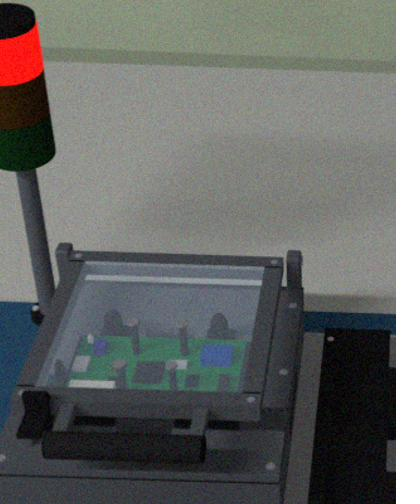

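{"fn": "move", "kwargs": {
  "base": {"turn_rad_s":0.3,"for_s":0.66},
  "cameras": []
}}

{"fn": "move", "kwargs": {
  "base": {"x_m_s":0.15,"for_s":0.72},
  "cameras": []
}}

{"fn": "move", "kwargs": {
  "base": {"turn_rad_s":-0.3,"for_s":0.615},
  "cameras": ["head_camera"]
}}

{"fn": "zoom_image", "kwargs": {
  "camera": "head_camera",
  "region": [150, 350, 450, 504]
}}

Scene clock: 383.93 s.
Joint torques (N m): left_arm=[-2.72 1.46 0.91 -8.07 -0.03 -0.19 0.32] | right_arm=[-2.6 -2.85 -1.5 -7.68 0.28 0.03 -0.25]
Motor temperatures (°C): left_arm=[29 31 29 33 37 34 40] | right_arm=[34 33 28 33 45 35 35]
Wrist force (N): left_arm=[-1.3 -0.5 -9.3] | right_arm=[2.7 11.3 -13.2]
Wrist torque (N m): left_arm=[-0.02 -0.37 -0.20] | right_arm=[-0.08 0.91 0.54]
Wrist force, peak (N): left_arm=[-1.6 -0.3 -9.6] | right_arm=[2.7 11.8 -13.5]
move: done
base_odometry: x=-2.015 y=+0.133 heading=-2.303
base_status: done (sent for 0.67 of 0.67 s)
joint_positions: torso_squat_rad=+0.350 torso_shift_rad=+0.000 torso_pitch_rad=+0.100 torso_yaw_rad=+0.000 left_shoulder_pitch_rad=+0.300 left_shoulder_roll_rad=+0.120 left_shoulder_yaw_rad=+0.000 left_elbow_rad=-2.200 left_forearm_roll_rad=+0.000 left_wrist_pitch_rad=+1.880 left_hand_roll_rad=+0.000 left_gripper_m=+0.090 right_shoulder_pitch_rad=+0.300 right_shoulder_roll_rad=-0.120 right_shoulder_yaw_rad=+0.000 right_elbow_rad=-2.200 right_forearm_roll_rad=+0.000 right_wrist_pitch_rad=+1.880 right_hand_roll_rad=+0.000 right_gripper_m=+0.099 head_pan_rad=+0.000 head_tilt_rad=+0.500
joint_status: not commanded
wheel_motors_off: 0
motor_effort: left_wheel=-6(24) right_wheel=+0(28)
contact_limits: left_gripper_m 400 mA
chest: x=-0.1971 y=-0.0008 z=+1.2459 quat_wxyz=(+0.999, +0.000, +0.050, +0.000) (m; base frame)
left_hand: x=-0.0266 y=+0.2917 z=+0.8645 quat_wxyz=(+0.997, +0.067, +0.034, +0.029) (m; base frame)
right_hand: x=-0.0265 y=-0.2923 z=+0.8640 quat_wxyz=(+0.997, -0.066, +0.034, -0.029) (m; base frame)
pictures: none
No camera images: "cameras" was empty.

Scene clock: 385.57 s.
Joint torques (N m): left_arm=[-2.64 1.61 0.61 -8.03 -0.05 -0.11 0.35] | right_arm=[-2.71 -2.37 -1.4 -7.75 0.32 0.02 -0.24]
Motor temperatures (°C): left_arm=[29 31 29 33 37 34 40] | right_arm=[34 33 28 33 45 35 35]
Wrist force (N): left_arm=[-1.3 -0.6 -9.4] | right_arm=[2.9 11.6 -13.1]
Wrist torque (N m): left_arm=[-0.01 -0.38 -0.21] | right_arm=[-0.10 0.93 0.53]
Wrist force, peak (N): left_arm=[-1.5 -0.4 -9.7] | right_arm=[2.6 11.9 -13.4]
move: done
base_odometry: x=-2.089 y=+0.051 heading=-2.303
base_status: done (sent for 0.73 of 0.73 s)
joint_positions: torso_squat_rad=+0.350 torso_shift_rad=+0.000 torso_pitch_rad=+0.100 torso_yaw_rad=+0.000 left_shoulder_pitch_rad=+0.300 left_shoulder_roll_rad=+0.120 left_shoulder_yaw_rad=+0.000 left_elbow_rad=-2.200 left_forearm_roll_rad=+0.000 left_wrist_pitch_rad=+1.880 left_hand_roll_rad=+0.000 left_gripper_m=+0.090 right_shoulder_pitch_rad=+0.300 right_shoulder_roll_rad=-0.120 right_shoulder_yaw_rad=+0.000 right_elbow_rad=-2.200 right_forearm_roll_rad=+0.000 right_wrist_pitch_rad=+1.880 right_hand_roll_rad=+0.000 right_gripper_m=+0.099 head_pan_rad=+0.000 head_tilt_rad=+0.500
joint_status: not commanded
wheel_motors_off: 0
motor_effort: left_wheel=+2(32) right_wheel=-5(27)
contact_limits: left_gripper_m 400 mA
chest: x=-0.1971 y=-0.0007 z=+1.2459 quat_wxyz=(+0.999, +0.000, +0.050, +0.000) (m; base frame)
left_hand: x=-0.0266 y=+0.2917 z=+0.8645 quat_wxyz=(+0.997, +0.067, +0.034, +0.029) (m; base frame)
right_hand: x=-0.0265 y=-0.2923 z=+0.8640 quat_wxyz=(+0.997, -0.066, +0.034, -0.029) (m; base frame)
pictures: none
No camera images: "cameras" was empty.

Scene clock: 387.33 s.
Joint torques (N m): left_arm=[-2.9 1.31 0.74 -8.04 -0.07 -0.12 0.25] | right_arm=[-2.76 -2.58 -1.46 -7.69 0.26 0.06 -0.2]
Motor temperatures (°C): left_arm=[29 31 29 33 37 34 40] | right_arm=[34 33 28 33 45 35 35]
Wrist force (N): left_arm=[-1.3 -0.3 -9.2] | right_arm=[2.6 11.3 -13.5]
Wrist torque (N m): left_arm=[-0.06 -0.37 -0.20] | right_arm=[-0.08 0.90 0.53]
Wrist force, peak (N): left_arm=[-1.3 -0.7 -9.7] | right_arm=[2.6 11.9 -13.5]
move: done
base_odometry: x=-2.089 y=+0.051 heading=-2.483
base_status: done (sent for 0.6 of 0.6 s)
joint_positions: torso_squat_rad=+0.350 torso_shift_rad=+0.000 torso_pitch_rad=+0.100 torso_yaw_rad=+0.000 left_shoulder_pitch_rad=+0.300 left_shoulder_roll_rad=+0.120 left_shoulder_yaw_rad=+0.000 left_elbow_rad=-2.200 left_forearm_roll_rad=+0.000 left_wrist_pitch_rad=+1.880 left_hand_roll_rad=+0.000 left_gripper_m=+0.090 right_shoulder_pitch_rad=+0.300 right_shoulder_roll_rad=-0.120 right_shoulder_yaw_rad=+0.000 right_elbow_rad=-2.200 right_forearm_roll_rad=+0.000 right_wrist_pitch_rad=+1.880 right_hand_roll_rad=+0.000 right_gripper_m=+0.099 head_pan_rad=+0.000 head_tilt_rad=+0.500
joint_status: not commanded
wheel_motors_off: 0
motor_effort: left_wheel=-2(24) right_wheel=-2(27)
contact_limits: left_gripper_m 400 mA
chest: x=-0.1971 y=-0.0007 z=+1.2459 quat_wxyz=(+0.999, +0.000, +0.050, +0.000) (m; base frame)
left_hand: x=-0.0266 y=+0.2917 z=+0.8645 quat_wxyz=(+0.997, +0.067, +0.034, +0.029) (m; base frame)
right_hand: x=-0.0265 y=-0.2923 z=+0.8640 quat_wxyz=(+0.997, -0.066, +0.034, -0.029) (m; base frame)
pictures: head_camera
camera_calibration:
head_camera: T_world_to_cam=[[0.0154542, -0.998759, 0.0473386, -0.0684231], [-0.531361, -0.0483091, -0.845767, 1.19668], [0.847005, -0.0120832, -0.531448, 0.83721], [0, 0, 0, 1]] pos_world=[-0.0721947, -0.000411381, 1.46029]

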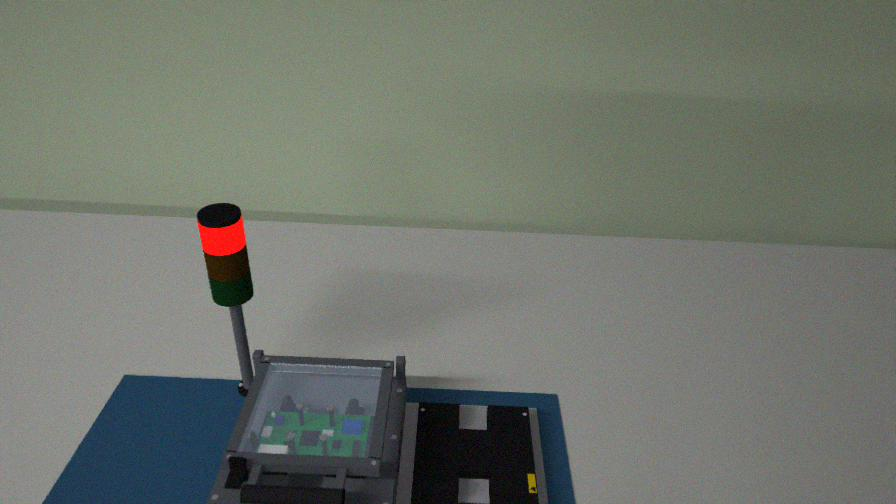

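Scaled by 1.680 from the camera's 896x504 image, which has a finer 1280x720 frame.

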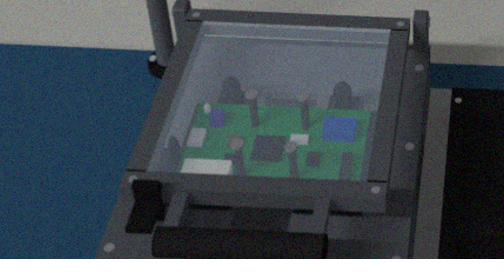

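{"fn": "move", "kwargs": {
  "joints": {"head_tilt_rad":0.7},
  "cameras": ["head_camera"]
}}

{"fn": "zoom_image", "kwargs": {
  "camera": "head_camera",
  "region": [150, 240, 450, 440]
}}

Scene clock: 391.57 s.
Joint torques (N m): left_arm=[-2.79 1.23 0.92 -8.01 -0.06 -0.15 0.3] | right_arm=[-2.85 -2.6 -1.63 -7.68 0.32 -0.02 -0.32]
Motor temperatures (°C): left_arm=[29 31 29 33 37 34 40] | right_arm=[34 33 28 33 45 35 35]
Wrist force (N): left_arm=[-1.2 -0.3 -9.5] | right_arm=[2.7 11.6 -13.5]
Wrist torque (N m): left_arm=[-0.05 -0.34 -0.20] | right_arm=[-0.08 0.91 0.53]
Wrist force, peak (N): left_arm=[-1.3 -0.7 -9.7] | right_arm=[2.6 11.5 -13.8]
move: done
base_odometry: x=-2.089 y=+0.051 heading=-2.483
base_status: not commanded
joint_positions: torso_squat_rad=+0.350 torso_shift_rad=+0.000 torso_pitch_rad=+0.100 torso_yaw_rad=+0.000 left_shoulder_pitch_rad=+0.300 left_shoulder_roll_rad=+0.120 left_shoulder_yaw_rad=+0.000 left_elbow_rad=-2.200 left_forearm_roll_rad=+0.000 left_wrist_pitch_rad=+1.880 left_hand_roll_rad=+0.000 left_gripper_m=+0.090 right_shoulder_pitch_rad=+0.300 right_shoulder_roll_rad=-0.120 right_shoulder_yaw_rad=+0.000 right_elbow_rad=-2.200 right_forearm_roll_rad=+0.000 right_wrist_pitch_rad=+1.880 right_hand_roll_rad=+0.000 right_gripper_m=+0.099 head_pan_rad=+0.000 head_tilt_rad=+0.700
joint_status: all done
wheel_motors_off: 0
motor_effort: left_wheel=-1(2) right_wheel=-2(4)
contact_limits: left_gripper_m 400 mA
chest: x=-0.1971 y=-0.0007 z=+1.2459 quat_wxyz=(+0.999, +0.000, +0.050, +0.000) (m; base frame)
left_hand: x=-0.0266 y=+0.2917 z=+0.8645 quat_wxyz=(+0.997, +0.067, +0.034, +0.029) (m; base frame)
right_hand: x=-0.0265 y=-0.2923 z=+0.8640 quat_wxyz=(+0.997, -0.066, +0.034, -0.029) (m; base frame)
pictures: head_camera
camera_calibration:
head_camera: T_world_to_cam=[[0.0247298, -0.998756, 0.0433013, -0.061158], [-0.688781, -0.0484157, -0.723351, 0.995618], [0.724547, -0.0119368, -0.689122, 1.0457], [0, 0, 0, 1]] pos_world=[-0.0703801, -0.000396104, 1.44344]

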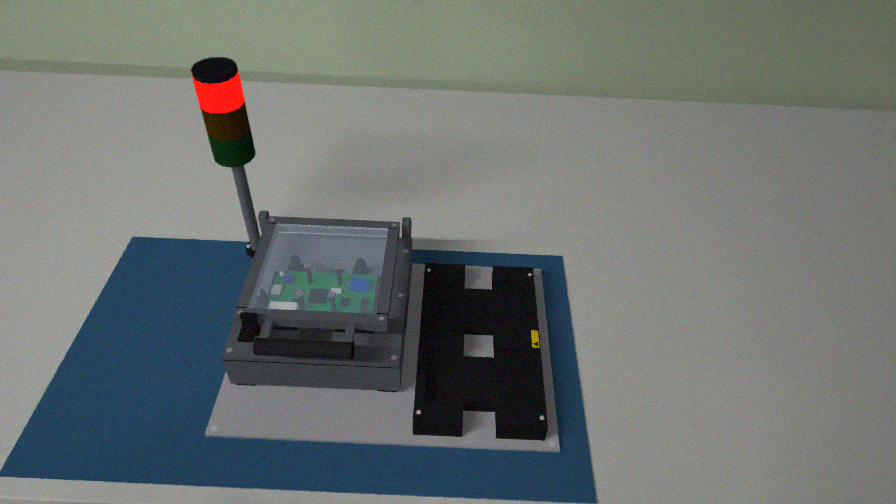

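Scaled by 1.680 from the camera's 896x504 image, which has a finer 1280x720 frame.

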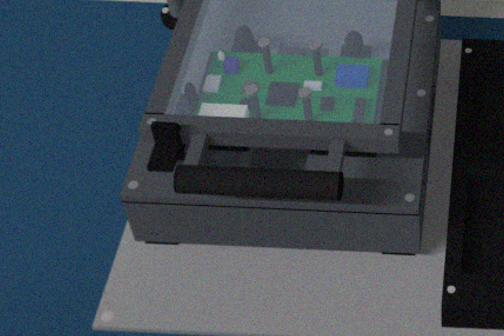

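{"fn": "move", "kwargs": {
  "joints": {"torso_squat_rad":0.05,"torso_pitch_rad":0,"left_gripper_m":0,"left_shoulder_pitch_rad":-0.6,"left_shoulder_roll_rad":0.12,"left_elbow_rad":-2.1,"left_wrist_pitch_rad":1.915},
  "cameras": []
}}

{"fn": "move", "kwargs": {
  "joints": {"left_shoulder_pitch_rad":-1.03,"left_shoulder_roll_rad":0.1,"left_shoulder_yaw_rad":0.26,"left_elbow_rad":-1.141,"left_hand_roll_rad":0.05},
  "cameras": []
}}

{"fn": "move", "kwargs": {
  "joints": {"torso_pitch_rad":0.1,"left_shoulder_pitch_rad":-0.978,"left_shoulder_roll_rad":0.102,"left_shoulder_yaw_rad":0.268,"torso_squat_rad":0.3},
  "cameras": ["head_camera","left_wrist_camera"]
}}

Scene clock: 404.00 s.
Joint torques (N m): left_arm=[-14.52 1.79 1.02 -4.72 -0.09 -1.06 0.24] | right_arm=[-4.54 -2.42 -1.37 -7.7 0.29 -0.2 -0.2]
Motor temperatures (°C): left_arm=[29 31 29 33 37 34 40] | right_arm=[34 33 28 33 45 35 35]
Wrist force (N): left_arm=[-5.7 -0.7 -7.9] | right_arm=[2.0 11.6 -13.0]
Wrist torque (N m): left_arm=[0.01 -0.62 -0.17] | right_arm=[-0.10 0.85 0.54]
Wrist force, peak (N): left_arm=[-2.6 -0.3 -10.1] | right_arm=[2.5 11.9 -13.4]
move: done
base_odometry: x=-2.089 y=+0.051 heading=-2.483
base_status: not commanded
joint_positions: torso_squat_rad=+0.050 torso_shift_rad=+0.000 torso_pitch_rad=+0.000 torso_yaw_rad=+0.000 left_shoulder_pitch_rad=-0.600 left_shoulder_roll_rad=+0.120 left_shoulder_yaw_rad=+0.000 left_elbow_rad=-2.100 left_forearm_roll_rad=+0.000 left_wrist_pitch_rad=+1.915 left_hand_roll_rad=+0.000 left_gripper_m=+0.000 right_shoulder_pitch_rad=+0.300 right_shoulder_roll_rad=-0.120 right_shoulder_yaw_rad=+0.000 right_elbow_rad=-2.200 right_forearm_roll_rad=+0.000 right_wrist_pitch_rad=+1.880 right_hand_roll_rad=+0.000 right_gripper_m=+0.099 head_pan_rad=+0.000 head_tilt_rad=+0.700
joint_status: all done
wheel_motors_off: 0
motor_effort: left_wheel=-1(2) right_wheel=-5(6)
contact_limits: left_gripper_m 400 mA
chest: x=-0.2280 y=-0.0008 z=+1.2891 quat_wxyz=(+1.000, +0.000, +0.000, +0.000) (m; base frame)
left_hand: x=+0.2480 y=+0.1841 z=+1.2008 quat_wxyz=(+0.923, +0.050, -0.370, -0.089) (m; base frame)
right_hand: x=-0.0202 y=-0.2924 z=+0.9261 quat_wxyz=(+0.997, -0.065, -0.016, -0.033) (m; base frame)
pictures: none
No camera images: "cameras" was empty.

Scene clock: 405.63 s.
Joint torques (N m): left_arm=[-21.49 5.44 0.49 -7.15 0.1 -0.46 0.3] | right_arm=[-4.53 -2.28 -1.47 -7.58 0.26 -0.21 -0.26]
Motor temperatures (°C): left_arm=[29 31 29 33 37 34 40] | right_arm=[34 33 28 33 45 35 35]
Wrist force (N): left_arm=[-3.1 0.4 -9.3] | right_arm=[1.9 11.8 -13.1]
Wrist torque (N m): left_arm=[-0.08 -0.49 -0.18] | right_arm=[-0.13 0.84 0.53]
Wrist force, peak (N): left_arm=[-3.2 -0.5 -10.1] | right_arm=[2.1 11.8 -13.6]
move: done
base_odometry: x=-2.089 y=+0.051 heading=-2.483
base_status: not commanded
joint_positions: torso_squat_rad=+0.050 torso_shift_rad=+0.000 torso_pitch_rad=+0.000 torso_yaw_rad=+0.000 left_shoulder_pitch_rad=-1.030 left_shoulder_roll_rad=+0.100 left_shoulder_yaw_rad=+0.260 left_elbow_rad=-1.141 left_forearm_roll_rad=+0.000 left_wrist_pitch_rad=+1.915 left_hand_roll_rad=+0.050 left_gripper_m=+0.000 right_shoulder_pitch_rad=+0.300 right_shoulder_roll_rad=-0.120 right_shoulder_yaw_rad=+0.000 right_elbow_rad=-2.200 right_forearm_roll_rad=+0.000 right_wrist_pitch_rad=+1.880 right_hand_roll_rad=+0.000 right_gripper_m=+0.099 head_pan_rad=+0.000 head_tilt_rad=+0.700
joint_status: all done
wheel_motors_off: 0
motor_effort: left_wheel=-2(2) right_wheel=-8(8)
contact_limits: left_gripper_m 400 mA
chest: x=-0.2280 y=-0.0008 z=+1.2891 quat_wxyz=(+1.000, +0.000, +0.000, +0.000) (m; base frame)
left_hand: x=+0.2999 y=+0.1809 z=+1.1256 quat_wxyz=(+0.994, -0.007, -0.105, -0.011) (m; base frame)
right_hand: x=-0.0202 y=-0.2924 z=+0.9261 quat_wxyz=(+0.997, -0.065, -0.016, -0.033) (m; base frame)
pictures: none
No camera images: "cameras" was empty.

Scene clock: 407.23 s.
Joint torques (N m): left_arm=[-20.25 5.38 0.6 -7.81 0.31 -0.2 0.31] | right_arm=[-2.4 -2.36 -1.77 -7.67 0.31 0.04 -0.23]
Motor temperatures (°C): left_arm=[29 31 29 33 37 34 40] | right_arm=[34 33 28 33 45 35 35]
Wrist force (N): left_arm=[-2.3 0.4 -9.5] | right_arm=[2.8 11.6 -13.5]
Wrist torque (N m): left_arm=[-0.08 -0.46 -0.18] | right_arm=[-0.10 0.91 0.54]
Wrist force, peak (N): left_arm=[-3.7 0.8 -11.0] | right_arm=[2.8 12.0 -13.2]
move: done
base_odometry: x=-2.089 y=+0.051 heading=-2.483
base_status: not commanded
joint_positions: torso_squat_rad=+0.300 torso_shift_rad=+0.000 torso_pitch_rad=+0.100 torso_yaw_rad=+0.000 left_shoulder_pitch_rad=-0.978 left_shoulder_roll_rad=+0.102 left_shoulder_yaw_rad=+0.268 left_elbow_rad=-1.141 left_forearm_roll_rad=+0.000 left_wrist_pitch_rad=+1.915 left_hand_roll_rad=+0.050 left_gripper_m=+0.000 right_shoulder_pitch_rad=+0.300 right_shoulder_roll_rad=-0.120 right_shoulder_yaw_rad=+0.000 right_elbow_rad=-2.200 right_forearm_roll_rad=+0.000 right_wrist_pitch_rad=+1.880 right_hand_roll_rad=+0.000 right_gripper_m=+0.099 head_pan_rad=+0.000 head_tilt_rad=+0.700
joint_status: all done
wheel_motors_off: 0
motor_effort: left_wheel=-1(2) right_wheel=-6(7)
contact_limits: left_gripper_m 400 mA
chest: x=-0.1971 y=-0.0007 z=+1.2571 quat_wxyz=(+0.999, +0.000, +0.050, +0.000) (m; base frame)
left_hand: x=+0.2976 y=+0.1921 z=+1.0178 quat_wxyz=(+0.999, -0.008, -0.031, +0.002) (m; base frame)
right_hand: x=-0.0265 y=-0.2923 z=+0.8752 quat_wxyz=(+0.997, -0.066, +0.034, -0.029) (m; base frame)
pictures: head_camera, left_wrist_camera
camera_calibration:
head_camera: T_world_to_cam=[[0.0247404, -0.998756, 0.0432955, -0.0616432], [-0.688761, -0.0484191, -0.72337, 1.00372], [0.724567, -0.0119237, -0.689102, 1.05338], [0, 0, 0, 1]] pos_world=[-0.0704011, -0.000407271, 1.45461]
left_wrist_camera: T_world_to_cam=[[0.998599, 0.0195985, 0.0491422, -0.352318], [-0.00782629, -0.863916, 0.503574, -0.310021], [0.0523241, -0.503254, -0.862553, 1.02801], [0, 0, 0, 1]] pos_world=[0.295609, 0.256424, 1.06015]

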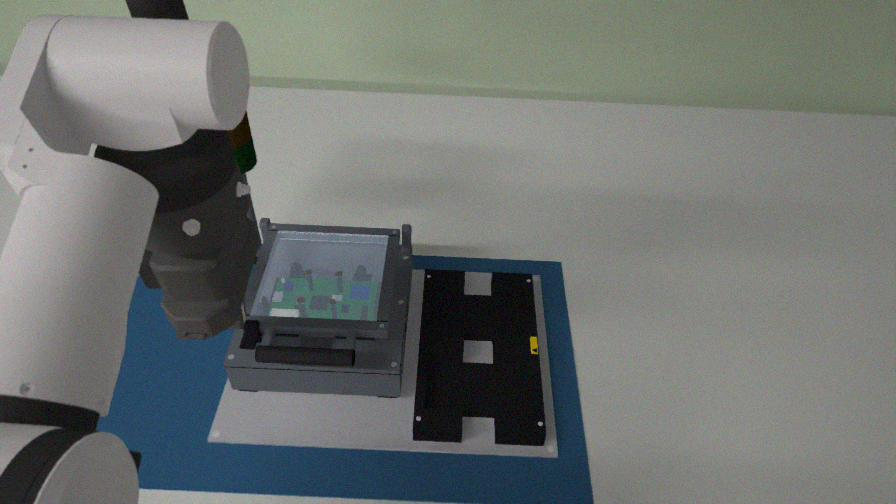

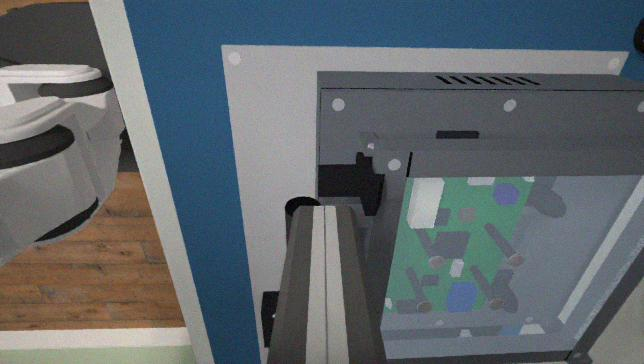

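{"fn": "zoom_image", "kwargs": {
  "camera": "left_wrist_camera",
  "region": [260, 110, 460, 230]
}}

Scaled by 2.520 from the camera's 644x364 image, which has a finer 920x520 frame.

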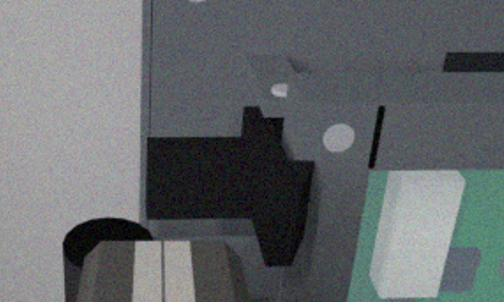

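{"fn": "move", "kwargs": {
  "joints": {"left_shoulder_pitch_rad":-0.987,"left_shoulder_roll_rad":0.106,"torso_squat_rad":0.36},
  "cameras": ["left_wrist_camera"]
}}

{"fn": "zoom_image", "kwargs": {
  "camera": "left_wrist_camera",
  "region": [260, 110, 460, 230]
}}

Scene clock: 428.40 s.
Joint torques (N m): left_arm=[-20.3 5.93 0.47 -7.5 0.33 -0.16 0.27] | right_arm=[-2.65 -2.48 -1.55 -7.49 0.26 0.09 -0.21]
Motor temperatures (°C): left_arm=[30 31 29 33 37 34 40] | right_arm=[34 33 28 33 45 35 35]
Wrist force (N): left_arm=[-2.1 0.6 -9.5] | right_arm=[2.6 11.3 -13.4]
Wrist torque (N m): left_arm=[-0.11 -0.43 -0.20] | right_arm=[-0.05 0.88 0.54]
Wrist force, peak (N): left_arm=[-3.0 0.4 -10.5] | right_arm=[2.7 11.9 -13.5]
move: done
base_odometry: x=-2.089 y=+0.051 heading=-2.483
base_status: not commanded
joint_positions: torso_squat_rad=+0.360 torso_shift_rad=+0.000 torso_pitch_rad=+0.100 torso_yaw_rad=+0.000 left_shoulder_pitch_rad=-0.987 left_shoulder_roll_rad=+0.106 left_shoulder_yaw_rad=+0.268 left_elbow_rad=-1.141 left_forearm_roll_rad=+0.000 left_wrist_pitch_rad=+1.915 left_hand_roll_rad=+0.050 left_gripper_m=+0.000 right_shoulder_pitch_rad=+0.300 right_shoulder_roll_rad=-0.120 right_shoulder_yaw_rad=+0.000 right_elbow_rad=-2.200 right_forearm_roll_rad=+0.000 right_wrist_pitch_rad=+1.880 right_hand_roll_rad=+0.000 right_gripper_m=+0.099 head_pan_rad=+0.000 head_tilt_rad=+0.700
joint_status: all done
wheel_motors_off: 0
motor_effort: left_wheel=+0(2) right_wheel=-6(8)
contact_limits: left_gripper_m 400 mA
chest: x=-0.1972 y=-0.0007 z=+1.2435 quat_wxyz=(+0.999, +0.000, +0.050, +0.000) (m; base frame)
left_hand: x=+0.3006 y=+0.1926 z=+1.0089 quat_wxyz=(+0.999, -0.007, -0.036, +0.002) (m; base frame)
right_hand: x=-0.0265 y=-0.2923 z=+0.8616 quat_wxyz=(+0.997, -0.066, +0.034, -0.029) (m; base frame)
pictures: left_wrist_camera
camera_calibration:
left_wrist_camera: T_world_to_cam=[[0.998075, 0.0192221, 0.0589685, -0.364601], [-0.0129781, -0.864988, 0.501624, -0.301311], [0.0606494, -0.501423, -0.863074, 1.01813], [0, 0, 0, 1]] pos_world=[0.29824, 0.256891, 1.05136]

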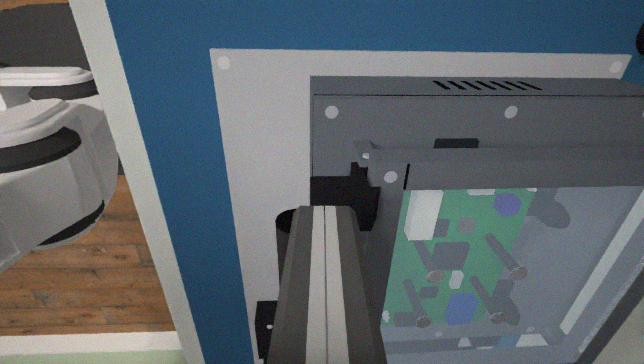

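Scaled by 2.520 from the camera's 644x364 image, which has a finer 920x520 frame.

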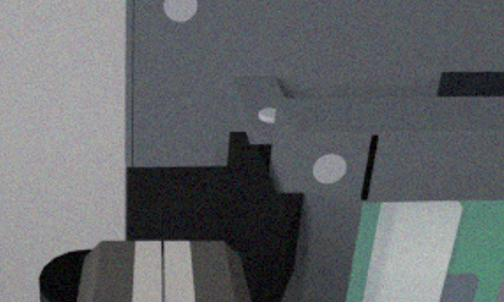

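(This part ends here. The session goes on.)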